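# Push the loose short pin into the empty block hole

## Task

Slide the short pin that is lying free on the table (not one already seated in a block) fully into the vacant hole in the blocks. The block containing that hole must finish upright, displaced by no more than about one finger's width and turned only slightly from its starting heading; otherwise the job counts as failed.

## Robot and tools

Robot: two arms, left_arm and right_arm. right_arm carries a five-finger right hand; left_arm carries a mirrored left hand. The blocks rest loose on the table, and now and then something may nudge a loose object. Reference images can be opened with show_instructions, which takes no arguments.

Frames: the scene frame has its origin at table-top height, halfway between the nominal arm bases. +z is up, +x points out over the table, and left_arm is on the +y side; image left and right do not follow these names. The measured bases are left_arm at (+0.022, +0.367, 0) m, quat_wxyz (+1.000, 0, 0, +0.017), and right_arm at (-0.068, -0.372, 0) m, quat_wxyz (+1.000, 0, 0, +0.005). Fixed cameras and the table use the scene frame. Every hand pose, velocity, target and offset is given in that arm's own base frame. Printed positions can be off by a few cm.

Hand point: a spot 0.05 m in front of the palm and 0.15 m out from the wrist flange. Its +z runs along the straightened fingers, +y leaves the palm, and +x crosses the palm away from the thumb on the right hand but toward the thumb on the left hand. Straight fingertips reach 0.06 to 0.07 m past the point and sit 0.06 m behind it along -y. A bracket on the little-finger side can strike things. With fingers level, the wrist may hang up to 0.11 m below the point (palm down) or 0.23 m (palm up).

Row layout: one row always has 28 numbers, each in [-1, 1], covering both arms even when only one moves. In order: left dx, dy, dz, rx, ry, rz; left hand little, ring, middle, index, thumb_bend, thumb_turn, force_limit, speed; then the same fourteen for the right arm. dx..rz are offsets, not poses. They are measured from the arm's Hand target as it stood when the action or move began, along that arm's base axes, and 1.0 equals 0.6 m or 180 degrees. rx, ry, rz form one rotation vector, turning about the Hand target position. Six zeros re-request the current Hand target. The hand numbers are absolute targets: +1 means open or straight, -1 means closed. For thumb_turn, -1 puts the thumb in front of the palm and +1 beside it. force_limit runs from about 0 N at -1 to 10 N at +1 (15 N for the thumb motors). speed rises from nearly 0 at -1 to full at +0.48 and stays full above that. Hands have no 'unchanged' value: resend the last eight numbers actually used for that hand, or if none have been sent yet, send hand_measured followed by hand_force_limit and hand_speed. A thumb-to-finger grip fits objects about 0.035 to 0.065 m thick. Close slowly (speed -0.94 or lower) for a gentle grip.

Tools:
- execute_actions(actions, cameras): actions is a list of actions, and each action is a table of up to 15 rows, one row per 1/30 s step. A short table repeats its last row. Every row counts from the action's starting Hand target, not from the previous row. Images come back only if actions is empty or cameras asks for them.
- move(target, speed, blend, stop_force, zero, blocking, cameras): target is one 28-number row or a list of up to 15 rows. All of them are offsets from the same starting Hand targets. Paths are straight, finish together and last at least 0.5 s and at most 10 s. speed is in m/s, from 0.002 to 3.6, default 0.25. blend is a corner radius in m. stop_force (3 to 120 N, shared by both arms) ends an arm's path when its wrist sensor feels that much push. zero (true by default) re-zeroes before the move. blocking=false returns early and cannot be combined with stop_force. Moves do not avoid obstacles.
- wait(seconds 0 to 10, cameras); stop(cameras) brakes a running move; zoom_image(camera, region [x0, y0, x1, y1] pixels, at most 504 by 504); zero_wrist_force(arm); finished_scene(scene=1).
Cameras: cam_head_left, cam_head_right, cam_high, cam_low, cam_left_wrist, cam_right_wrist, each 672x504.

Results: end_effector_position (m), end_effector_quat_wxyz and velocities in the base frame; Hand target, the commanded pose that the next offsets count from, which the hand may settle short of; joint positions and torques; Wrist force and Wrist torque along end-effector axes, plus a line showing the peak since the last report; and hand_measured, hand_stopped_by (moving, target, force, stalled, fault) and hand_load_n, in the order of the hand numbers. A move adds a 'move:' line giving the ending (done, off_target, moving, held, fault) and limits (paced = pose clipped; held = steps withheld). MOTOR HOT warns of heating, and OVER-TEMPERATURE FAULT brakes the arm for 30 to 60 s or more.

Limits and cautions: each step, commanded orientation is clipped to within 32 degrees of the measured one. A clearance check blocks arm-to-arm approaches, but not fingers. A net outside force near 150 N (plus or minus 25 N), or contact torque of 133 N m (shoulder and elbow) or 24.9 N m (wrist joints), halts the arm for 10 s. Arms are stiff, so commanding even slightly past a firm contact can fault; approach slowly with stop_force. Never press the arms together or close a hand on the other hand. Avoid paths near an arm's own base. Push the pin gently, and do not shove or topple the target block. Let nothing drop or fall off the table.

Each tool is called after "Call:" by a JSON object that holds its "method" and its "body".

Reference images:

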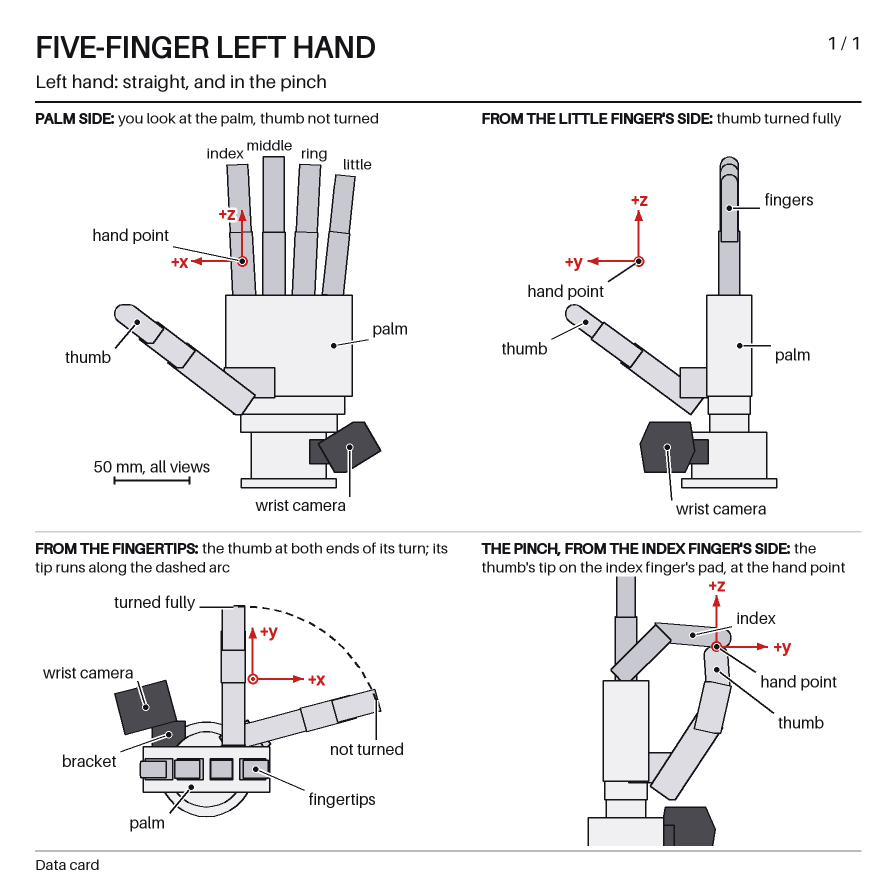

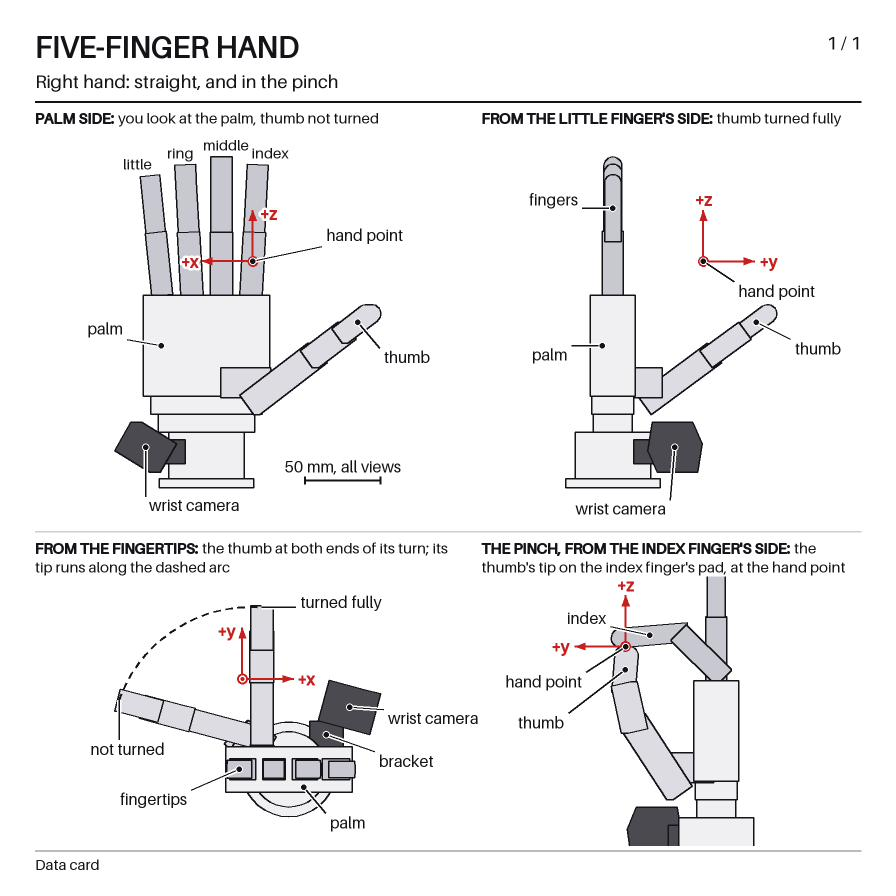

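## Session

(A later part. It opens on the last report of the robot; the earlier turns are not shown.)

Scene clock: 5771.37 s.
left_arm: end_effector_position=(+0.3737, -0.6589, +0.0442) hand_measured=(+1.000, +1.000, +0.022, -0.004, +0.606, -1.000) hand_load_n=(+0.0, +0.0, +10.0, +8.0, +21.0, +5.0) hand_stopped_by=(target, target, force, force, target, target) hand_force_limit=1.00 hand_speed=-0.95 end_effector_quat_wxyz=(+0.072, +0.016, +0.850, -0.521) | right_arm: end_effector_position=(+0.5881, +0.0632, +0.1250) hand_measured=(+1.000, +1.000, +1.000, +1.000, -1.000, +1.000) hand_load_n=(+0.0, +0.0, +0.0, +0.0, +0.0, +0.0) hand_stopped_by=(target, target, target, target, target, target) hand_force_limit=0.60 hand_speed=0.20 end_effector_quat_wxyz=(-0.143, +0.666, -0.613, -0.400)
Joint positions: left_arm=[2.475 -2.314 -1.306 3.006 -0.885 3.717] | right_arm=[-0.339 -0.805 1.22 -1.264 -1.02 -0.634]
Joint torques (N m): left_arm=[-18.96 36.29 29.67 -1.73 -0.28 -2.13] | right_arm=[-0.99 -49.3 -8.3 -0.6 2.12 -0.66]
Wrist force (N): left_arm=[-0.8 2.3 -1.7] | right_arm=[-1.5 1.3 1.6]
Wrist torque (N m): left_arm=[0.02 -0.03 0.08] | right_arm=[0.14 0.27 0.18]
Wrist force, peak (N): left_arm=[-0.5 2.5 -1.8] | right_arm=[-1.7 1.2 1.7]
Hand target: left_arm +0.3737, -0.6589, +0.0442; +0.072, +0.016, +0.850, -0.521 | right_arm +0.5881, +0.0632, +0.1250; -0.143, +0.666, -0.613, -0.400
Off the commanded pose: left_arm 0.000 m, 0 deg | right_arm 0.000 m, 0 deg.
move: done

Call:
{"method": "move", "body": {"target": [0.0003,0.0025,0,0,0,0,1,1,-0.5,-0.4,0.6,-1,1.0,-0.95,0,0,0,0,0,0,1,1,1,1,-1,1,0.6,0.2], "speed": 0.02, "cameras": ["cam_left_wrist","cam_right_wrist","cam_high"]}}

Call:
{"method": "zoom_image", "body": {"camera": "cam_left_wrist", "region": [110, 0, 310, 150]}}

Call:
{"method": "zoom_image", "body": {"camera": "cam_high", "region": [235, 280, 315, 340]}}

Call:
{"method": "zoom_image", "body": {"camera": "cam_right_wrist", "region": [190, 0, 440, 188]}}

Scene clock: 5780.10 s.
left_arm: end_effector_position=(+0.3739, -0.6575, +0.0442) hand_measured=(+1.000, +1.000, +0.022, -0.004, +0.606, -1.000) hand_load_n=(+0.0, +0.0, +11.0, +8.0, +21.0, +3.5) hand_stopped_by=(target, target, force, force, target, target) hand_force_limit=1.00 hand_speed=-0.95 end_effector_quat_wxyz=(+0.072, +0.016, +0.850, -0.521) | right_arm: end_effector_position=(+0.5881, +0.0632, +0.1250) hand_measured=(+1.000, +1.000, +1.000, +1.000, -1.000, +1.000) hand_load_n=(+0.0, +0.0, +0.0, +0.0, +0.0, +0.0) hand_stopped_by=(target, target, target, target, target, target) hand_force_limit=0.60 hand_speed=0.20 end_effector_quat_wxyz=(-0.143, +0.666, -0.613, -0.400)
Joint positions: left_arm=[2.477 -2.312 -1.31 3.007 -0.883 3.718] | right_arm=[-0.339 -0.805 1.22 -1.264 -1.02 -0.634]
Joint torques (N m): left_arm=[14.89 64.86 8.64 1.06 2.27 2.03] | right_arm=[-1.66 -49.49 -7.78 -0.54 2.17 -0.71]
Wrist force (N): left_arm=[-0.1 1.4 -0.2] | right_arm=[-1.5 1.2 1.4]
Wrist torque (N m): left_arm=[0.03 0.10 0.03] | right_arm=[0.13 0.27 0.18]
Wrist force, peak (N): left_arm=[-1.3 2.4 -1.8] | right_arm=[-1.7 1.2 1.7]
Hand target: left_arm +0.3739, -0.6574, +0.0442; +0.072, +0.016, +0.850, -0.521 | right_arm +0.5881, +0.0632, +0.1250; -0.143, +0.666, -0.613, -0.400
Off the commanded pose: left_arm 0.000 m, 0 deg | right_arm 0.000 m, 0 deg.
move: done
Images, in order (width x height): cam_high 672x504, cam_left_wrist 672x504, cam_right_wrist 672x504.

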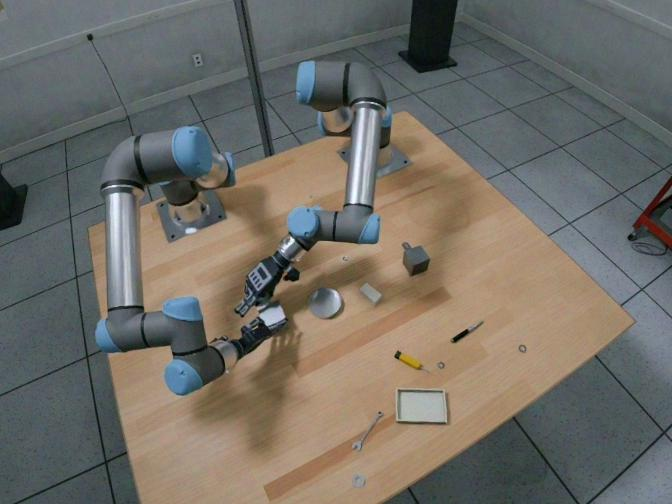

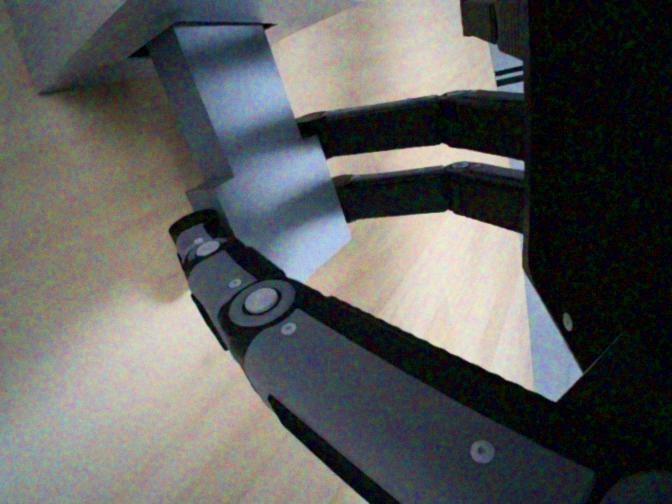

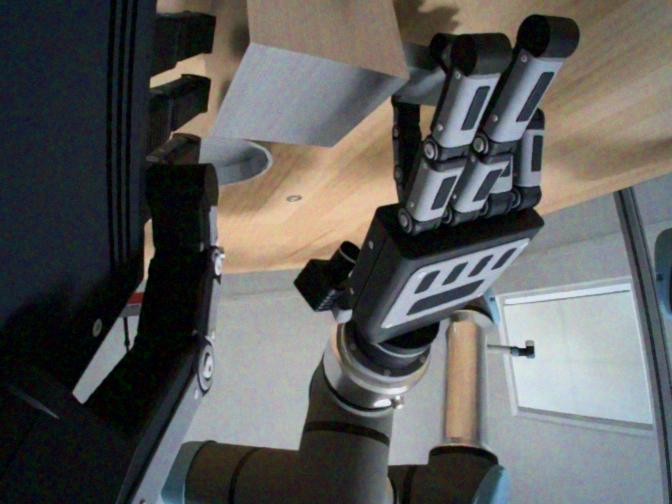

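Scaled by 2.520 from the camera's 672x504 image, which has a finer 960x720 frame.

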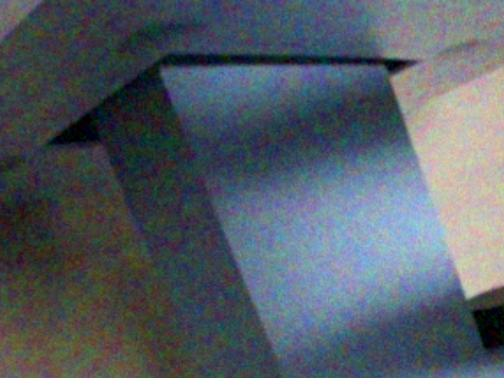

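Scaled by 6.300.

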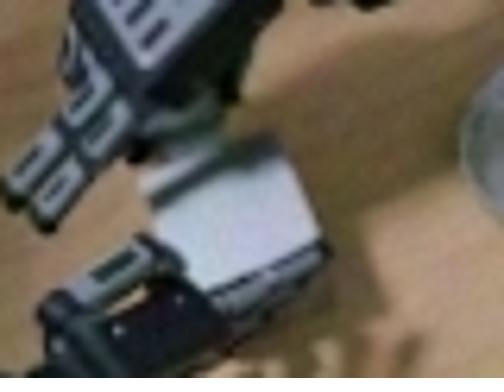

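Scaled by 2.016 from the camera's 672x504 image, which has a finer 960x720 frame.

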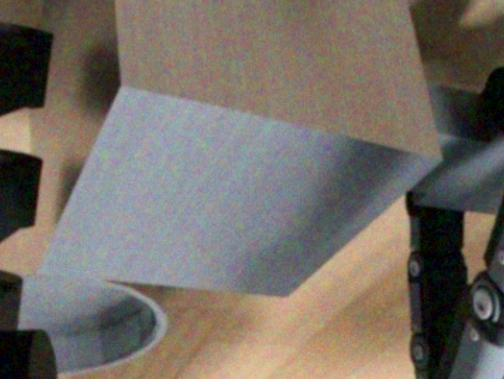

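Call:
{"method": "move", "body": {"target": [[0.0000,0.0025,0,0,0,0,1,1,-0.5,-0.4,0.6,-1,1.0,-0.95,0,0,0,0,0,0,1,1,1,1,-1,1,0.6,0.2],[0.0300,-0.0015,0,0,0,0,1,1,-0.5,-0.4,0.6,-1,1.0,-0.95,0,0,0,0,0,0,1,1,1,1,-1,1,0.6,0.2]], "speed": 0.02, "stop_force": 3, "cameras": ["cam_left_wrist","cam_right_wrist"]}}

Call:
{"method": "zoom_image", "body": {"camera": "cam_left_wrist", "region": [110, 0, 310, 150]}}

Scene clock: 5796.20 s.
left_arm: end_effector_position=(+0.3809, -0.6569, +0.0442) hand_measured=(+1.000, +1.000, +0.022, -0.004, +0.606, -1.000) hand_load_n=(+0.0, +0.0, +11.5, +8.0, +21.0, +2.5) hand_stopped_by=(target, target, force, force, target, target) hand_force_limit=1.00 hand_speed=-0.95 end_effector_quat_wxyz=(+0.072, +0.016, +0.850, -0.521) | right_arm: end_effector_position=(+0.5881, +0.0632, +0.1250) hand_measured=(+1.000, +1.000, +1.000, +1.000, -1.000, +1.000) hand_load_n=(+0.0, +0.0, +0.5, +0.0, +0.0, +0.0) hand_stopped_by=(target, target, target, target, target, target) hand_force_limit=0.60 hand_speed=0.20 end_effector_quat_wxyz=(-0.143, +0.666, -0.613, -0.400)
Joint positions: left_arm=[2.485 -2.322 -1.293 2.996 -0.876 3.725] | right_arm=[-0.339 -0.805 1.22 -1.264 -1.02 -0.634]
Joint torques (N m): left_arm=[-14.83 66.72 8.7 1.21 -0.8 -2.26] | right_arm=[-1.47 -50.4 -8.52 -0.62 -1.68 -0.63]
Wrist force (N): left_arm=[-0.1 1.0 0.2] | right_arm=[-1.9 -2.5 1.3]
Wrist torque (N m): left_arm=[0.00 0.10 0.07] | right_arm=[0.25 0.25 0.06]
Wrist force, peak (N): left_arm=[5.8 -0.5 -0.9] | right_arm=[-2.4 -6.0 1.0]
Hand target: left_arm +0.3809, -0.6569, +0.0442; +0.072, +0.016, +0.850, -0.521 (not the last commanded pose) | right_arm +0.5881, +0.0632, +0.1250; -0.143, +0.666, -0.613, -0.400
Off the commanded pose: left_arm 0.011 m, 0 deg | right_arm 0.000 m, 0 deg.
move: contact (left_arm); path passed 1 of 2 targets
Images, in order (width x height): cam_left_wrist 672x504, cam_right_wrist 672x504.

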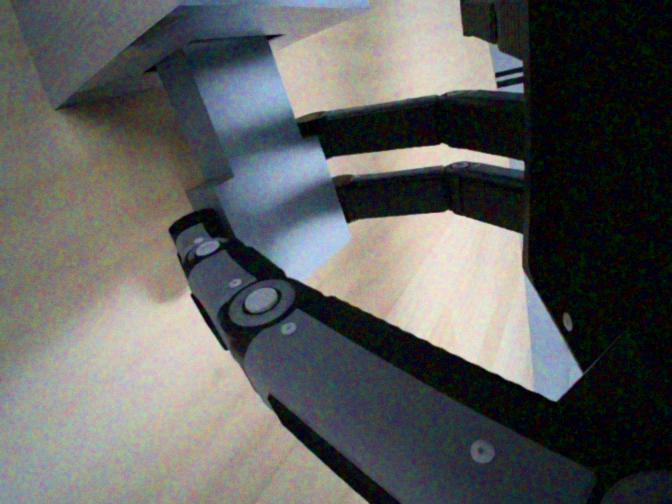

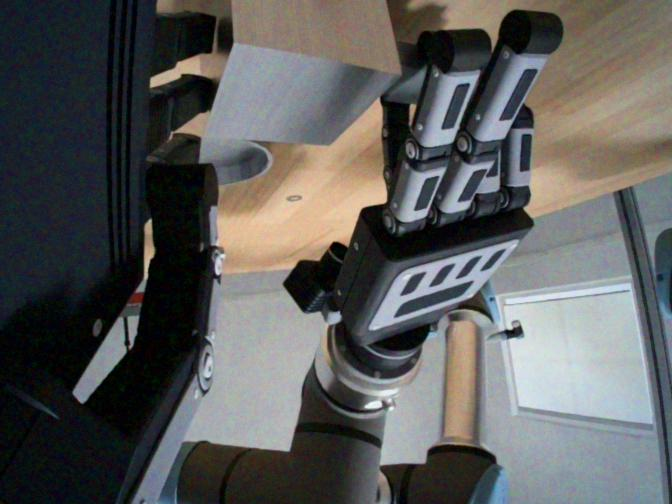

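Scaled by 2.520 from the camera's 672x504 image, which has a finer 960x720 frame.

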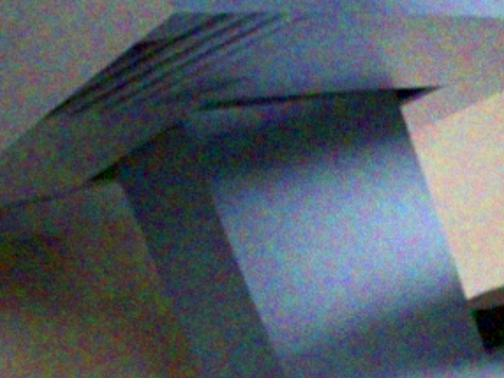

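Call:
{"method": "move", "body": {"target": [[-0.0050,0.0007,0,0,0,0,1,1,-0.5,-0.4,0.6,-1,1.0,-0.95,0,0,0,0,0,0,1,1,1,1,-1,1,0.6,0.2],[-0.0050,0.0007,0.0022,0,0,0,1,1,-0.5,-0.4,0.6,-1,1.0,-0.95,0,0,0,0,0,0,1,1,1,1,-1,1,0.6,0.2]], "speed": 0.03}}

Call:
{"method": "move", "body": {"target": [0.0300,-0.0042,0,0,0,0,1,1,-0.5,-0.4,0.6,-1,1.0,-0.95,0,0,0,0,0,0,1,1,1,1,-1,1,0.6,0.2], "speed": 0.02, "stop_force": 3}}

Call:
{"method": "move", "body": {"target": [[-0.0050,0.0007,0,0,0,0,1,1,-0.5,-0.4,0.6,-1,1.0,-0.95,0,0,0,0,0,0,1,1,1,1,-1,1,0.6,0.2],[-0.0050,0.0007,0.0022,0,0,0,1,1,-0.5,-0.4,0.6,-1,1.0,-0.95,0,0,0,0,0,0,1,1,1,1,-1,1,0.6,0.2]], "speed": 0.03}}

Call:
{"method": "move", "body": {"target": [0.0300,-0.0042,0,0,0,0,1,1,-0.5,-0.4,0.6,-1,1.0,-0.95,0,0,0,0,0,0,1,1,1,1,-1,1,0.6,0.2], "speed": 0.02, "stop_force": 3}}

Scene clock: 5811.03 s.
left_arm: end_effector_position=(+0.3780, -0.6565, +0.0452) hand_measured=(+1.000, +1.000, +0.022, -0.004, +0.606, -1.000) hand_load_n=(+0.0, +0.0, +11.5, +8.0, +21.0, +2.0) hand_stopped_by=(target, target, force, force, target, target) hand_force_limit=1.00 hand_speed=-0.95 end_effector_quat_wxyz=(+0.072, +0.016, +0.850, -0.521) end_effector_velocity=(-0.001, +0.001, +0.002) end_effector_angular_velocity=(+0.002, +0.002, +0.000) | right_arm: end_effector_position=(+0.5881, +0.0632, +0.1250) hand_measured=(+1.000, +1.000, +1.000, +1.000, -1.000, +1.000) hand_load_n=(+0.0, +0.0, +0.5, +0.0, +0.0, +0.0) hand_stopped_by=(target, target, target, target, target, target) hand_force_limit=0.60 hand_speed=0.20 end_effector_quat_wxyz=(-0.143, +0.666, -0.613, -0.400)
Joint positions: left_arm=[2.482 -2.315 -1.301 2.999 -0.878 3.723] | right_arm=[-0.339 -0.805 1.22 -1.264 -1.02 -0.634]
Joint velocities: left_arm=[0 0.003 0 -0.005 0 0] | right_arm=[within noise]
Joint torques (N m): left_arm=[-15.49 66.93 12.02 -1.81 -0.96 -2.1] | right_arm=[-0.43 -49.67 -8.28 -0.76 -1.55 -0.72]
Wrist force (N): left_arm=[0.0 1.3 0.4] | right_arm=[-1.9 -2.4 1.5]
Wrist torque (N m): left_arm=[0.06 0.15 0.11] | right_arm=[0.24 0.24 0.06]
Wrist force, peak (N): left_arm=[-0.2 1.4 0.7] | right_arm=[-1.8 -3.0 1.5]
Hand target: left_arm +0.3779, -0.6564, +0.0456; +0.072, +0.016, +0.850, -0.521 | right_arm +0.5881, +0.0632, +0.1250; -0.143, +0.666, -0.613, -0.400
Off the commanded pose: left_arm 0.000 m, 0 deg | right_arm 0.000 m, 0 deg.
move: done

Scene clock: 5812.53 s.
left_arm: end_effector_position=(+0.3813, -0.6570, +0.0456) hand_measured=(+1.000, +1.000, +0.022, -0.004, +0.606, -1.000) hand_load_n=(+0.0, +0.0, +11.5, +8.0, +21.0, +1.5) hand_stopped_by=(target, target, force, force, target, target) hand_force_limit=1.00 hand_speed=-0.95 end_effector_quat_wxyz=(+0.072, +0.016, +0.850, -0.522) | right_arm: end_effector_position=(+0.5881, +0.0632, +0.1250) hand_measured=(+1.000, +1.000, +1.000, +1.000, -1.000, +1.000) hand_load_n=(+0.0, +0.0, +0.5, +0.0, +0.0, +0.0) hand_stopped_by=(target, target, target, target, target, target) hand_force_limit=0.60 hand_speed=0.20 end_effector_quat_wxyz=(-0.143, +0.666, -0.613, -0.399)
Joint positions: left_arm=[2.485 -2.321 -1.291 2.992 -0.876 3.725] | right_arm=[-0.339 -0.805 1.22 -1.264 -1.02 -0.634]
Joint torques (N m): left_arm=[-15.55 65.19 8.25 0.92 -0.37 -2.25] | right_arm=[-1.58 -50.04 -7.81 0.53 -1.51 -0.75]
Wrist force (N): left_arm=[-0.2 0.9 0.4] | right_arm=[-2.1 -2.2 1.4]
Wrist torque (N m): left_arm=[0.03 0.13 0.08] | right_arm=[0.23 0.22 0.05]
Wrist force, peak (N): left_arm=[7.4 -0.8 -1.1] | right_arm=[-3.3 -7.1 1.2]
Hand target: left_arm +0.3813, -0.6570, +0.0456; +0.072, +0.016, +0.850, -0.522 (not the last commanded pose) | right_arm +0.5881, +0.0632, +0.1250; -0.143, +0.666, -0.613, -0.400
Off the commanded pose: left_arm 0.015 m, 0 deg | right_arm 0.000 m, 0 deg.
move: contact (left_arm)

Scene clock: 5813.37 s.
left_arm: end_effector_position=(+0.3784, -0.6566, +0.0466) hand_measured=(+1.000, +1.000, +0.022, -0.004, +0.606, -1.000) hand_load_n=(+0.0, +0.0, +12.0, +7.5, +21.0, +1.5) hand_stopped_by=(target, target, force, force, target, target) hand_force_limit=1.00 hand_speed=-0.95 end_effector_quat_wxyz=(+0.072, +0.016, +0.850, -0.522) end_effector_velocity=(-0.001, +0.000, +0.002) end_effector_angular_velocity=(+0.001, +0.002, -0.002) | right_arm: end_effector_position=(+0.5881, +0.0632, +0.1250) hand_measured=(+1.000, +1.000, +1.000, +1.000, -1.000, +1.000) hand_load_n=(+0.0, +0.0, +0.5, +0.0, +0.0, +0.0) hand_stopped_by=(target, target, target, target, target, target) hand_force_limit=0.60 hand_speed=0.20 end_effector_quat_wxyz=(-0.143, +0.666, -0.613, -0.400)
Joint positions: left_arm=[2.483 -2.315 -1.299 2.996 -0.878 3.723] | right_arm=[-0.339 -0.805 1.22 -1.264 -1.02 -0.634]
Joint velocities: left_arm=[0 0.004 0 -0.005 0.001 0] | right_arm=[within noise]
Joint torques (N m): left_arm=[-15.11 64.95 11.75 -2.15 -0.8 -2.43] | right_arm=[-1.13 -50.01 -8.59 0.89 -1.43 -0.57]
Wrist force (N): left_arm=[0.1 1.3 1.1] | right_arm=[-2.4 -2.4 1.4]
Wrist torque (N m): left_arm=[0.05 0.17 0.12] | right_arm=[0.21 0.27 0.03]
Wrist force, peak (N): left_arm=[0.0 1.4 1.2] | right_arm=[-2.4 -2.4 1.4]
Hand target: left_arm +0.3783, -0.6566, +0.0470; +0.072, +0.016, +0.850, -0.522 | right_arm +0.5881, +0.0632, +0.1250; -0.143, +0.666, -0.613, -0.400
Off the commanded pose: left_arm 0.000 m, 0 deg | right_arm 0.000 m, 0 deg.
move: done

Scene clock: 5814.83 s.
left_arm: end_effector_position=(+0.3814, -0.6571, +0.0470) hand_measured=(+1.000, +1.000, +0.022, -0.004, +0.606, -1.000) hand_load_n=(+0.0, +0.0, +11.5, +7.5, +21.0, +1.5) hand_stopped_by=(target, target, force, force, target, target) hand_force_limit=1.00 hand_speed=-0.95 end_effector_quat_wxyz=(+0.072, +0.016, +0.850, -0.522) | right_arm: end_effector_position=(+0.5881, +0.0632, +0.1250) hand_measured=(+1.000, +1.000, +1.000, +1.000, -1.000, +1.000) hand_load_n=(+0.5, +0.0, +0.5, +0.0, +0.0, +0.0) hand_stopped_by=(target, target, target, target, target, target) hand_force_limit=0.60 hand_speed=0.20 end_effector_quat_wxyz=(-0.143, +0.666, -0.613, -0.400)
Joint positions: left_arm=[2.485 -2.32 -1.289 2.99 -0.876 3.725] | right_arm=[-0.339 -0.805 1.22 -1.264 -1.02 -0.634]
Joint torques (N m): left_arm=[-15.11 65.52 8.28 1.01 -0.4 -2.38] | right_arm=[-1.71 -49.62 -8.42 1.06 -1.3 -0.55]
Wrist force (N): left_arm=[-0.1 1.2 0.6] | right_arm=[-2.1 -2.2 1.4]
Wrist torque (N m): left_arm=[0.05 0.13 0.07] | right_arm=[0.25 0.22 0.06]
Wrist force, peak (N): left_arm=[6.8 -0.6 -0.6] | right_arm=[-3.0 -7.3 1.0]
Hand target: left_arm +0.3814, -0.6571, +0.0470; +0.072, +0.016, +0.850, -0.522 (not the last commanded pose) | right_arm +0.5881, +0.0632, +0.1250; -0.143, +0.666, -0.613, -0.400
Off the commanded pose: left_arm 0.015 m, 0 deg | right_arm 0.000 m, 0 deg.
move: contact (left_arm)

Call:
{"method": "move", "body": {"target": [[-0.0060,0.0008,-0.0048,0,0,0,1,1,-0.5,-0.4,0.6,-1,1.0,-0.95,0,0,0,0,0,0,1,1,1,1,-1,1,0.6,0.2]], "speed": 0.03}}

Call:
{"method": "move", "body": {"target": [0.0021,0.0150,0,0,0,0,1,1,-0.5,-0.4,0.6,-1,1.0,-0.95,0,0,0,0,0,0,1,1,1,1,-1,1,0.6,0.2], "speed": 0.006, "stop_force": 3, "cameras": ["cam_left_wrist"]}}

Call:
{"method": "zoom_image", "body": {"camera": "cam_left_wrist", "region": [110, 0, 310, 150]}}

Scene clock: 5893.23 s.
left_arm: end_effector_position=(+0.3779, -0.6566, +0.0442) hand_measured=(+1.000, +1.000, +0.022, -0.004, +0.606, -1.000) hand_load_n=(+0.0, +0.0, +12.5, +7.5, +20.5, +1.0) hand_stopped_by=(target, target, force, force, target, target) hand_force_limit=1.00 hand_speed=-0.95 end_effector_quat_wxyz=(+0.072, +0.016, +0.850, -0.522) | right_arm: end_effector_position=(+0.5881, +0.0632, +0.1250) hand_measured=(+1.000, +1.000, +1.000, +1.000, -1.000, +1.000) hand_load_n=(+0.5, +0.0, +0.5, +0.0, +0.0, +0.0) hand_stopped_by=(target, target, target, target, target, target) hand_force_limit=0.60 hand_speed=0.20 end_effector_quat_wxyz=(-0.143, +0.666, -0.613, -0.400)
Joint positions: left_arm=[2.482 -2.317 -1.302 3.001 -0.878 3.723] | right_arm=[-0.339 -0.805 1.22 -1.264 -1.02 -0.634]
Joint torques (N m): left_arm=[-14.43 65.62 7.12 0.46 -0.93 -2.27] | right_arm=[-1.6 -50.18 -8.6 0.91 -1.06 -0.6]
Wrist force (N): left_arm=[-0.2 0.5 0.5] | right_arm=[-2.3 -2.3 1.5]
Wrist torque (N m): left_arm=[0.06 0.13 0.19] | right_arm=[0.22 0.24 0.05]
Wrist force, peak (N): left_arm=[-0.4 1.5 0.7] | right_arm=[-2.3 -2.5 1.5]
Hand target: left_arm +0.3778, -0.6566, +0.0441; +0.072, +0.016, +0.850, -0.522 | right_arm +0.5881, +0.0632, +0.1250; -0.143, +0.666, -0.613, -0.400
Off the commanded pose: left_arm 0.000 m, 0 deg | right_arm 0.000 m, 0 deg.
move: done

Scene clock: 5896.00 s.
left_arm: end_effector_position=(+0.3789, -0.6485, +0.0442) hand_measured=(+1.000, +1.000, +0.022, -0.004, +0.606, -1.000) hand_load_n=(+0.0, +0.0, +14.0, +7.0, +20.0, -2.0) hand_stopped_by=(target, target, force, force, target, target) hand_force_limit=1.00 hand_speed=-0.95 end_effector_quat_wxyz=(+0.072, +0.016, +0.850, -0.522) | right_arm: end_effector_position=(+0.5881, +0.0632, +0.1250) hand_measured=(+1.000, +1.000, +1.000, +1.000, -1.000, +1.000) hand_load_n=(+0.0, +0.0, +0.5, +0.0, +0.0, +0.0) hand_stopped_by=(target, target, target, target, target, target) hand_force_limit=0.60 hand_speed=0.20 end_effector_quat_wxyz=(-0.143, +0.666, -0.613, -0.400)
Joint positions: left_arm=[2.494 -2.306 -1.323 3.006 -0.868 3.732] | right_arm=[-0.339 -0.805 1.22 -1.264 -1.02 -0.634]
Joint torques (N m): left_arm=[-12.01 36.54 28.51 -1.32 -1.82 -1.91] | right_arm=[-1.47 -50.36 -9.16 -0.5 -0.92 -0.58]
Wrist force (N): left_arm=[2.2 -1.1 1.7] | right_arm=[-2.3 -2.0 1.4]
Wrist torque (N m): left_arm=[0.02 0.35 0.15] | right_arm=[0.18 0.19 0.08]
Wrist force, peak (N): left_arm=[5.2 -2.2 2.2] | right_arm=[-2.2 -2.5 1.6]
Hand target: left_arm +0.3789, -0.6485, +0.0441; +0.072, +0.016, +0.850, -0.522 (not the last commanded pose) | right_arm +0.5881, +0.0632, +0.1250; -0.143, +0.666, -0.613, -0.400
Off the commanded pose: left_arm 0.001 m, 0 deg | right_arm 0.000 m, 0 deg.
move: contact (left_arm)
Images, in order (width x height): cam_left_wrist 672x504.

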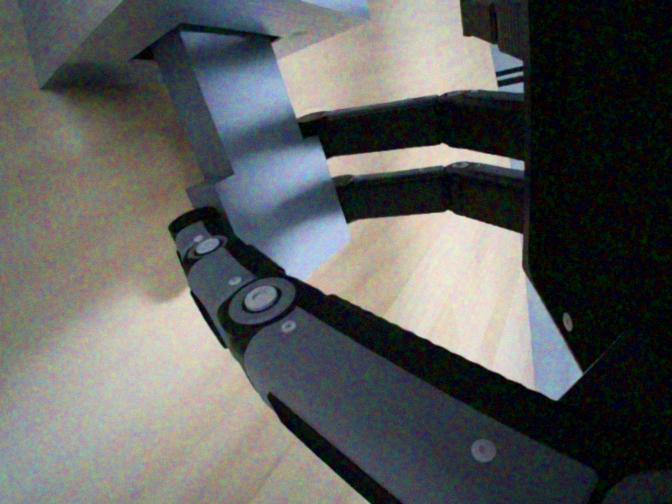

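Scaled by 2.520 from the camera's 672x504 image, which has a finer 960x720 frame.

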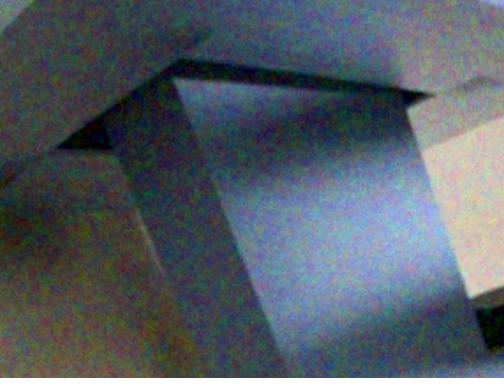

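Call:
{"method": "wait", "body": {"seconds": 0, "cameras": ["cam_low","cam_high"]}}

Call:
{"method": "zoom_image", "body": {"camera": "cam_low", "region": [100, 228, 164, 276]}}

Call:
{"method": "zoom_image", "body": {"camera": "cam_high", "region": [245, 290, 305, 335]}}

Scene clock: 5919.10 s.
left_arm: end_effector_position=(+0.3789, -0.6485, +0.0442) hand_measured=(+1.000, +1.000, +0.022, -0.004, +0.606, -1.000) hand_load_n=(+0.0, +0.0, +13.5, +7.0, +19.5, -2.0) hand_stopped_by=(target, target, force, force, target, target) hand_force_limit=1.00 hand_speed=-0.95 end_effector_quat_wxyz=(+0.072, +0.016, +0.850, -0.522) | right_arm: end_effector_position=(+0.5881, +0.0632, +0.1250) hand_measured=(+1.000, +1.000, +1.000, +1.000, -1.000, +1.000) hand_load_n=(+0.0, +0.0, +0.5, +0.0, +0.0, +0.0) hand_stopped_by=(target, target, target, target, target, target) hand_force_limit=0.60 hand_speed=0.20 end_effector_quat_wxyz=(-0.143, +0.666, -0.613, -0.400)
Joint positions: left_arm=[2.494 -2.306 -1.323 3.006 -0.868 3.732] | right_arm=[-0.339 -0.805 1.22 -1.264 -1.02 -0.634]
Joint torques (N m): left_arm=[-13 35.74 26.34 -1.29 -0.33 -2.2] | right_arm=[-0.95 -50.28 -8.71 -0.62 -0.69 -0.46]
Wrist force (N): left_arm=[2.3 -1.0 1.8] | right_arm=[-2.4 -1.8 1.4]
Wrist torque (N m): left_arm=[0.03 0.34 0.16] | right_arm=[0.21 0.22 0.07]
Wrist force, peak (N): left_arm=[2.4 -1.0 2.0] | right_arm=[-2.5 -2.0 1.5]
Hand target: left_arm +0.3789, -0.6485, +0.0441; +0.072, +0.016, +0.850, -0.522 (not the last commanded pose) | right_arm +0.5881, +0.0632, +0.1250; -0.143, +0.666, -0.613, -0.400
Off the commanded pose: left_arm 0.001 m, 0 deg | right_arm 0.000 m, 0 deg.
Images, in order (width x height): cam_high 672x504, cam_low 672x504.

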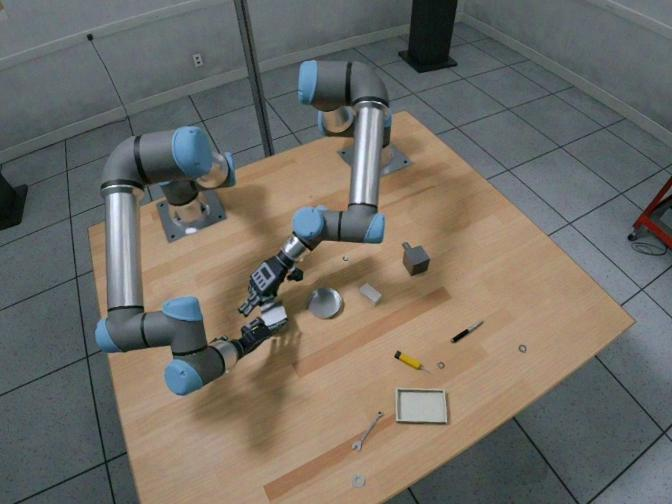

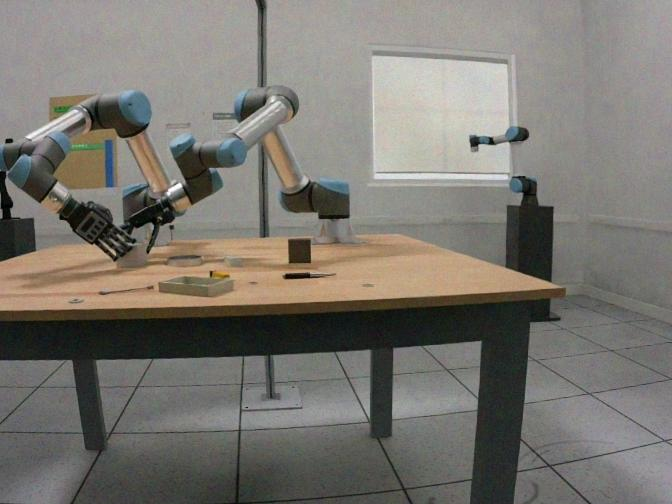

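Scaled by 7.875.

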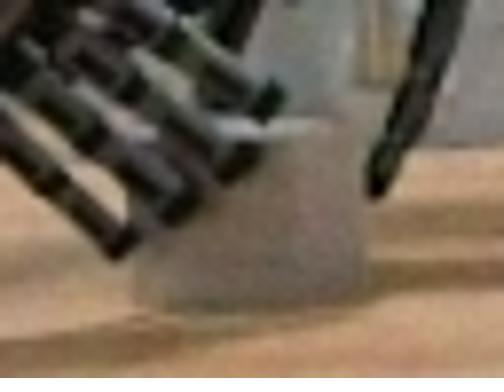

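Scaled by 8.400.

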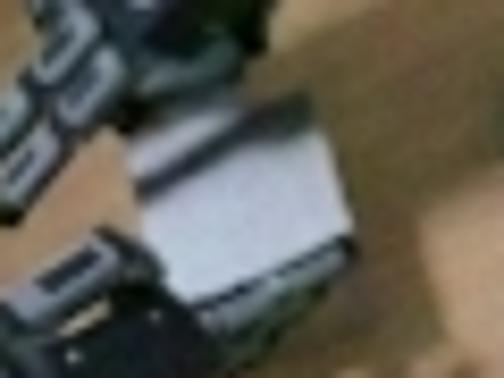

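Call:
{"method": "move", "body": {"target": [[-0.0068,-0.0113,0,0,0,0,1,1,-0.5,-0.4,0.6,-1,1.0,-0.95,0,0,0,0,0,0,1,1,1,1,-1,1,0.6,0.2],[-0.0068,-0.0057,0,0,0,-0.0167,1,1,-0.5,-0.4,0.6,-1,1.0,-0.95,0,0,0,0,0,0,1,1,1,1,-1,1,0.6,0.2]], "speed": 0.03}}

Call:
{"method": "move", "body": {"target": [0.0300,-0.0042,0,0,0,0,1,1,-0.5,-0.4,0.6,-1,1.0,-0.95,0,0,0,0,0,0,1,1,1,1,-1,1,0.6,0.2], "speed": 0.015, "stop_force": 6, "cameras": ["cam_left_wrist","cam_right_wrist","cam_high"]}}

Call:
{"method": "zoom_image", "body": {"camera": "cam_left_wrist", "region": [110, 0, 310, 150]}}

Call:
{"method": "zoom_image", "body": {"camera": "cam_high", "region": [245, 290, 305, 335]}}

Call:
{"method": "zoom_image", "body": {"camera": "cam_right_wrist", "region": [190, 0, 440, 188]}}

Scene clock: 6012.10 s.
left_arm: end_effector_position=(+0.3748, -0.6519, +0.0442) hand_measured=(+1.000, +1.000, +0.022, -0.004, +0.606, -1.000) hand_load_n=(+0.0, +0.0, +10.5, +8.0, +21.0, +4.0) hand_stopped_by=(target, target, force, force, target, target) hand_force_limit=1.00 hand_speed=-0.95 end_effector_quat_wxyz=(+0.058, +0.038, +0.849, -0.523) | right_arm: end_effector_position=(+0.5881, +0.0632, +0.1250) hand_measured=(+1.000, +1.000, +1.000, +1.000, -1.000, +1.000) hand_load_n=(+0.0, +0.0, +0.0, +0.0, +0.0, +0.0) hand_stopped_by=(target, target, target, target, target, target) hand_force_limit=0.60 hand_speed=0.20 end_effector_quat_wxyz=(-0.143, +0.666, -0.613, -0.400)
Joint positions: left_arm=[2.496 -2.327 -1.289 2.964 -0.825 3.774] | right_arm=[-0.339 -0.805 1.22 -1.264 -1.02 -0.634]
Joint torques (N m): left_arm=[12.38 36.87 28.38 -2.26 2.38 2.16] | right_arm=[-1.33 -50.02 -8.75 -0.63 -0.35 -0.58]
Wrist force (N): left_arm=[-0.4 1.7 -0.7] | right_arm=[-1.5 1.1 1.4]
Wrist torque (N m): left_arm=[0.07 0.10 0.00] | right_arm=[0.12 0.27 0.18]
Wrist force, peak (N): left_arm=[2.5 -0.9 2.0] | right_arm=[-2.6 -1.8 1.6]
Hand target: left_arm +0.3748, -0.6519, +0.0441; +0.058, +0.038, +0.849, -0.523 | right_arm +0.5881, +0.0632, +0.1250; -0.143, +0.666, -0.613, -0.400
Off the commanded pose: left_arm 0.000 m, 0 deg | right_arm 0.000 m, 0 deg.
move: done

Scene clock: 6013.87 s.
left_arm: end_effector_position=(+0.3811, -0.6528, +0.0441) hand_measured=(+1.000, +1.000, +0.022, -0.004, +0.606, -1.000) hand_load_n=(+0.0, -0.5, +11.0, +7.5, +21.0, +3.0) hand_stopped_by=(target, target, force, force, target, target) hand_force_limit=1.00 hand_speed=-0.95 end_effector_quat_wxyz=(+0.058, +0.038, +0.849, -0.523) | right_arm: end_effector_position=(+0.5881, +0.0632, +0.1250) hand_measured=(+1.000, +1.000, +1.000, +1.000, -1.000, +1.000) hand_load_n=(+0.0, +0.0, +0.5, +0.0, +0.0, +0.0) hand_stopped_by=(target, target, target, target, target, target) hand_force_limit=0.60 hand_speed=0.20 end_effector_quat_wxyz=(-0.143, +0.666, -0.613, -0.400)
Joint positions: left_arm=[2.501 -2.339 -1.268 2.952 -0.821 3.779] | right_arm=[-0.339 -0.805 1.22 -1.264 -1.02 -0.634]
Joint torques (N m): left_arm=[-16.13 67.38 8.55 0.95 0.38 -1.97] | right_arm=[-0.96 -49.94 -8.47 -0.59 -0.15 -0.64]
Wrist force (N): left_arm=[-0.1 1.4 -0.2] | right_arm=[-2.0 -2.6 1.3]
Wrist torque (N m): left_arm=[0.04 0.12 0.03] | right_arm=[0.25 0.27 0.05]
Wrist force, peak (N): left_arm=[6.6 -0.5 -0.7] | right_arm=[-3.0 -6.8 1.5]
Hand target: left_arm +0.3811, -0.6528, +0.0442; +0.058, +0.038, +0.849, -0.523 (not the last commanded pose) | right_arm +0.5881, +0.0632, +0.1250; -0.143, +0.666, -0.613, -0.400
Off the commanded pose: left_arm 0.012 m, 0 deg | right_arm 0.000 m, 0 deg.
move: contact (left_arm)
Images, in order (width x height): cam_high 672x504, cam_left_wrist 672x504, cam_right_wrist 672x504.

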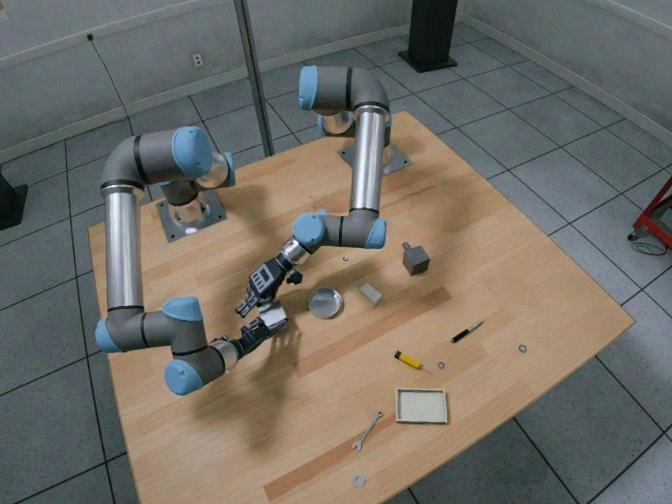

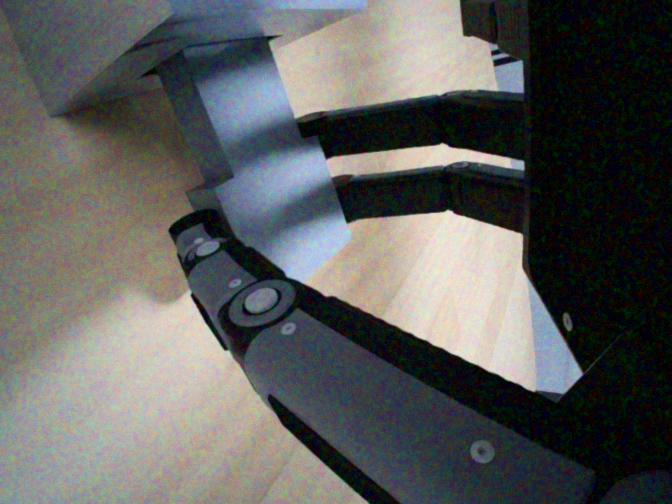

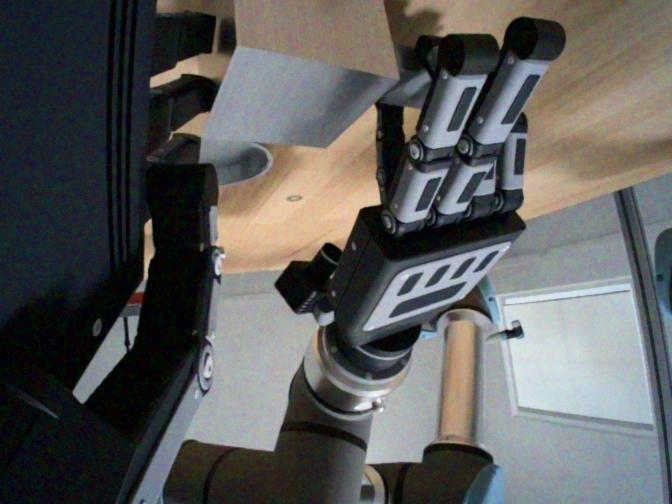

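Scaled by 2.520 from the camera's 672x504 image, which has a finer 960x720 frame.

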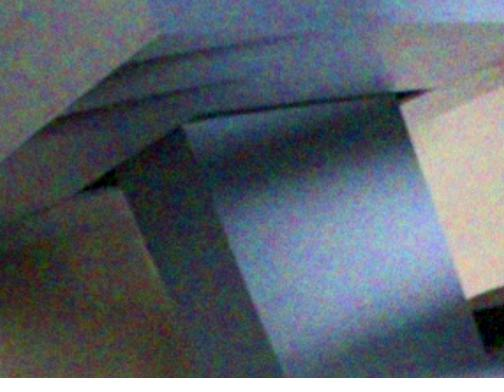

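Scaled by 8.400.

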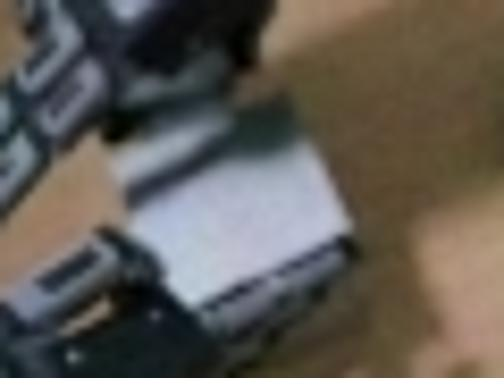

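Scaled by 2.016 from the camera's 672x504 image, which has a finer 960x720 frame.

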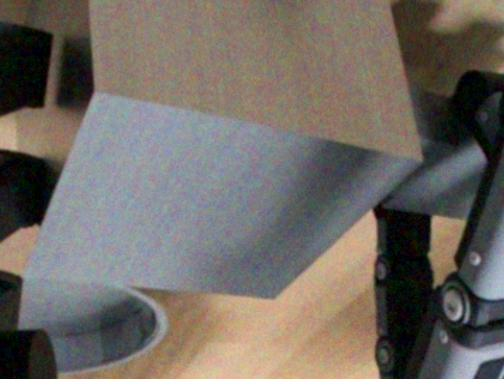

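Call:
{"method": "move", "body": {"target": [[-0.0040,0.0006,0,0,0,0,1,1,-0.5,-0.4,0.6,-1,1.0,-0.95,0,0,0,0,0,0,1,1,1,1,-1,1,0.6,0.2],[-0.0048,-0.0070,0,0,0,0.0222,1,1,-0.5,-0.4,0.6,-1,1.0,-0.95,0,0,0,0,0,0,1,1,1,1,-1,1,0.6,0.2]], "speed": 0.03}}

Call:
{"method": "move", "body": {"target": [0.0300,-0.0022,0,0,0,0,1,1,-0.5,-0.4,0.6,-1,1.0,-0.95,0,0,0,0,0,0,1,1,1,1,-1,1,0.6,0.2], "speed": 0.015, "stop_force": 5, "cameras": ["cam_left_wrist","cam_right_wrist"]}}

Call:
{"method": "zoom_image", "body": {"camera": "cam_left_wrist", "region": [110, 0, 310, 150]}}

Call:
{"method": "zoom_image", "body": {"camera": "cam_right_wrist", "region": [190, 0, 440, 188]}}

Scene clock: 6051.47 s.
left_arm: end_effector_position=(+0.3782, -0.6570, +0.0442) hand_measured=(+1.000, +1.000, +0.022, -0.004, +0.606, -1.000) hand_load_n=(+0.0, +0.0, +11.0, +8.0, +20.5, +3.0) hand_stopped_by=(target, target, force, force, target, target) hand_force_limit=1.00 hand_speed=-0.95 end_effector_quat_wxyz=(+0.076, +0.009, +0.850, -0.521) | right_arm: end_effector_position=(+0.5881, +0.0632, +0.1250) hand_measured=(+1.000, +1.000, +1.000, +1.000, -1.000, +1.000) hand_load_n=(+0.0, +0.0, +0.0, +0.0, +0.0, +0.0) hand_stopped_by=(target, target, target, target, target, target) hand_force_limit=0.60 hand_speed=0.20 end_effector_quat_wxyz=(-0.143, +0.666, -0.613, -0.400)
Joint positions: left_arm=[2.478 -2.311 -1.311 3.015 -0.895 3.707] | right_arm=[-0.339 -0.805 1.22 -1.264 -1.02 -0.634]
Joint torques (N m): left_arm=[-16.02 65.18 8.12 1.14 -0.77 -2.2] | right_arm=[-0.87 -49.34 -9.66 -0.45 0.2 -0.65]
Wrist force (N): left_arm=[-0.2 1.4 -0.3] | right_arm=[-1.6 -2.7 1.4]
Wrist torque (N m): left_arm=[0.04 0.12 0.10] | right_arm=[0.23 0.21 0.08]
Wrist force, peak (N): left_arm=[-0.1 1.8 -0.6] | right_arm=[-1.9 -3.0 1.5]
Hand target: left_arm +0.3782, -0.6570, +0.0442; +0.076, +0.009, +0.850, -0.521 | right_arm +0.5881, +0.0632, +0.1250; -0.143, +0.666, -0.613, -0.400
Off the commanded pose: left_arm 0.000 m, 0 deg | right_arm 0.000 m, 0 deg.
move: done

Scene clock: 6052.97 s.
left_arm: end_effector_position=(+0.3808, -0.6572, +0.0442) hand_measured=(+1.000, +1.000, +0.022, -0.004, +0.606, -1.000) hand_load_n=(+0.0, +0.0, +11.5, +7.5, +21.5, +3.0) hand_stopped_by=(target, target, force, force, target, target) hand_force_limit=1.00 hand_speed=-0.95 end_effector_quat_wxyz=(+0.076, +0.009, +0.850, -0.521) | right_arm: end_effector_position=(+0.5881, +0.0632, +0.1250) hand_measured=(+1.000, +1.000, +1.000, +1.000, -1.000, +1.000) hand_load_n=(+0.0, +0.0, +0.5, +0.0, +0.0, +0.0) hand_stopped_by=(target, target, target, target, target, target) hand_force_limit=0.60 hand_speed=0.20 end_effector_quat_wxyz=(-0.143, +0.666, -0.613, -0.400)
Joint positions: left_arm=[2.481 -2.315 -1.304 3.01 -0.894 3.709] | right_arm=[-0.339 -0.805 1.22 -1.264 -1.02 -0.634]
Joint torques (N m): left_arm=[-14.8 65.81 9.72 1.28 -0.09 -2.45] | right_arm=[-1.33 -49.32 -8.73 -0.25 0.17 -0.58]
Wrist force (N): left_arm=[1.1 0.9 -0.1] | right_arm=[-2.4 -4.1 1.2]
Wrist torque (N m): left_arm=[0.03 0.11 0.05] | right_arm=[0.28 0.23 -0.01]
Wrist force, peak (N): left_arm=[7.4 -0.7 -1.2] | right_arm=[-3.0 -7.3 1.5]
Hand target: left_arm +0.3808, -0.6572, +0.0442; +0.076, +0.009, +0.850, -0.521 (not the last commanded pose) | right_arm +0.5881, +0.0632, +0.1250; -0.143, +0.666, -0.613, -0.400
Off the commanded pose: left_arm 0.015 m, 0 deg | right_arm 0.000 m, 0 deg.
move: contact (left_arm)
Images, in order (width x height): cam_left_wrist 672x504, cam_right_wrist 672x504.

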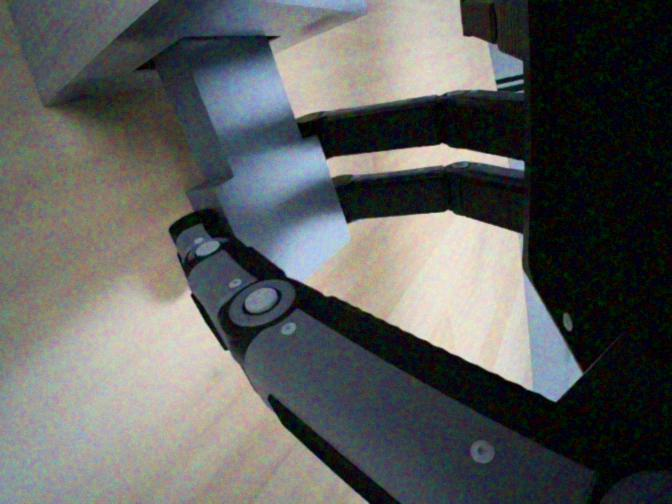

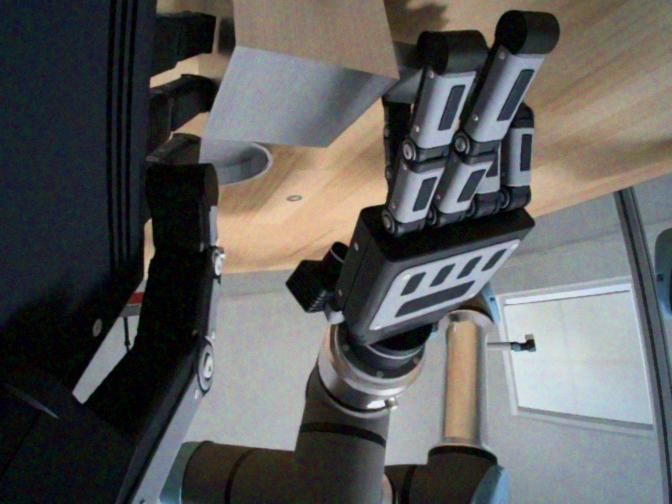

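Scaled by 2.520 from the camera's 672x504 image, which has a finer 960x720 frame.

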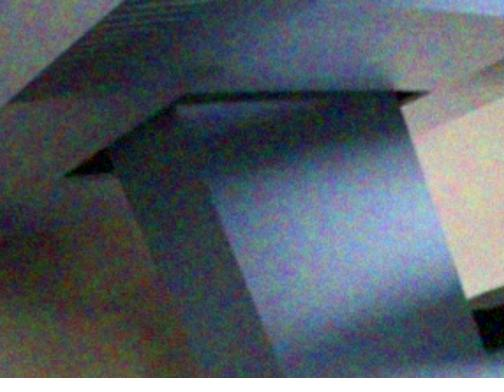

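Scaled by 2.016 from the camera's 672x504 image, which has a finer 960x720 frame.

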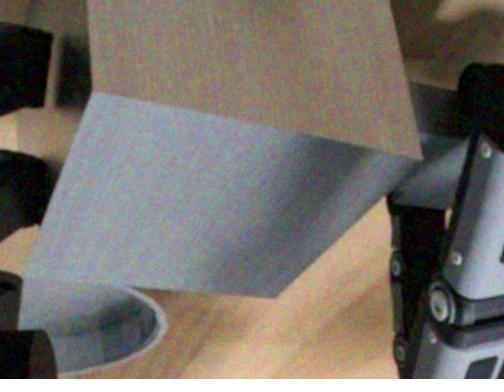

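Call:
{"method": "move", "body": {"target": [[-0.0060,0.0006,0,0,0,0,1,1,-0.5,-0.4,0.6,-1,1.0,-0.95,0,0,0,0,0,0,1,1,1,1,-1,1,0.6,0.2]], "speed": 0.03}}

Call:
{"method": "move", "body": {"target": [0,0,-0.0150,0,0,0,1,1,-0.5,-0.4,0.6,-1,1.0,-0.95,0,0,0,0,0,0,1,1,1,1,-1,1,0.6,0.2], "speed": 0.006, "stop_force": 3, "cameras": ["cam_left_wrist"]}}

Call:
{"method": "zoom_image", "body": {"camera": "cam_left_wrist", "region": [110, 0, 310, 150]}}

Scene clock: 6065.50 s.
left_arm: end_effector_position=(+0.3774, -0.6569, +0.0442) hand_measured=(+1.000, +1.000, +0.022, -0.004, +0.606, -1.000) hand_load_n=(+0.0, +0.0, +11.0, +8.0, +21.0, +3.0) hand_stopped_by=(target, target, force, force, target, target) hand_force_limit=1.00 hand_speed=-0.95 end_effector_quat_wxyz=(+0.076, +0.009, +0.850, -0.521) end_effector_velocity=(-0.001, +0.001, +0.000) end_effector_angular_velocity=(+0.000, +0.001, +0.000) | right_arm: end_effector_position=(+0.5881, +0.0632, +0.1250) hand_measured=(+1.000, +1.000, +1.000, +1.000, -1.000, +1.000) hand_load_n=(+0.0, +0.0, +0.5, +0.0, +0.0, +0.0) hand_stopped_by=(target, target, target, target, target, target) hand_force_limit=0.60 hand_speed=0.20 end_effector_quat_wxyz=(-0.143, +0.666, -0.613, -0.400)
Joint positions: left_arm=[2.478 -2.309 -1.314 3.016 -0.896 3.706] | right_arm=[-0.339 -0.805 1.22 -1.264 -1.02 -0.634]
Joint velocities: left_arm=[0 0.003 -0.005 0.002 0 -0.001] | right_arm=[within noise]
Joint torques (N m): left_arm=[-15.4 64.56 10.24 1.2 -1.09 -2.13] | right_arm=[-1.79 -49.69 -9.16 -0.02 0.44 -0.64]
Wrist force (N): left_arm=[0.0 1.4 -0.2] | right_arm=[-2.2 -2.9 1.3]
Wrist torque (N m): left_arm=[0.05 0.08 0.11] | right_arm=[0.24 0.25 0.04]
Wrist force, peak (N): left_arm=[-0.2 1.6 -0.3] | right_arm=[-2.4 -4.4 1.1]
Hand target: left_arm +0.3772, -0.6569, +0.0442; +0.076, +0.009, +0.850, -0.521 | right_arm +0.5881, +0.0632, +0.1250; -0.143, +0.666, -0.613, -0.400
Off the commanded pose: left_arm 0.000 m, 0 deg | right_arm 0.000 m, 0 deg.
move: done

Scene clock: 6068.07 s.
left_arm: end_effector_position=(+0.3772, -0.6569, +0.0374) hand_measured=(+1.000, +1.000, +0.022, -0.004, +0.606, -1.000) hand_load_n=(+0.0, +0.0, +11.0, +8.5, +20.5, +2.0) hand_stopped_by=(target, target, force, force, target, target) hand_force_limit=1.00 hand_speed=-0.95 end_effector_quat_wxyz=(+0.076, +0.009, +0.850, -0.521) | right_arm: end_effector_position=(+0.5881, +0.0632, +0.1250) hand_measured=(+1.000, +1.000, +1.000, +1.000, -1.000, +1.000) hand_load_n=(+0.0, +0.0, +0.5, +0.0, +0.0, +0.0) hand_stopped_by=(target, target, target, target, target, target) hand_force_limit=0.60 hand_speed=0.20 end_effector_quat_wxyz=(-0.143, +0.666, -0.613, -0.400)
Joint positions: left_arm=[2.477 -2.317 -1.32 3.03 -0.896 3.706] | right_arm=[-0.339 -0.805 1.22 -1.264 -1.02 -0.634]
Joint torques (N m): left_arm=[-12.79 63.71 28.81 -2.03 -0.79 -2.23] | right_arm=[-2.39 -49.63 -10.05 0.33 0.89 -0.62]
Wrist force (N): left_arm=[0.5 -0.9 -0.4] | right_arm=[-2.0 -2.8 1.1]
Wrist torque (N m): left_arm=[-0.01 0.07 0.22] | right_arm=[0.27 0.23 0.06]
Wrist force, peak (N): left_arm=[0.6 -2.2 -1.0] | right_arm=[-2.2 -3.0 1.2]
Hand target: left_arm +0.3772, -0.6569, +0.0374; +0.076, +0.009, +0.850, -0.521 (not the last commanded pose) | right_arm +0.5881, +0.0632, +0.1250; -0.143, +0.666, -0.613, -0.400
Off the commanded pose: left_arm 0.002 m, 0 deg | right_arm 0.000 m, 0 deg.
move: contact (left_arm)
Images, in order (width x height): cam_left_wrist 672x504.

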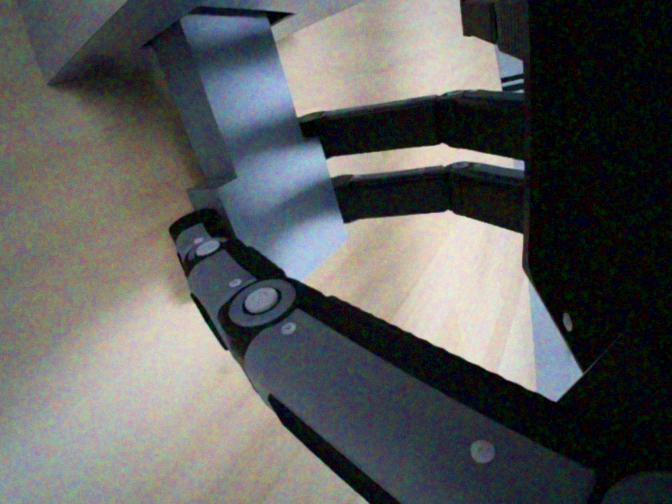

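Scaled by 2.520 from the camera's 672x504 image, which has a finer 960x720 frame.

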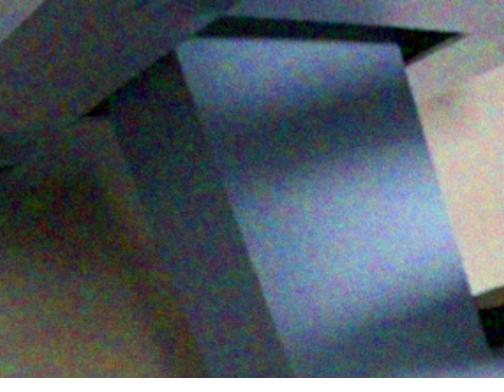

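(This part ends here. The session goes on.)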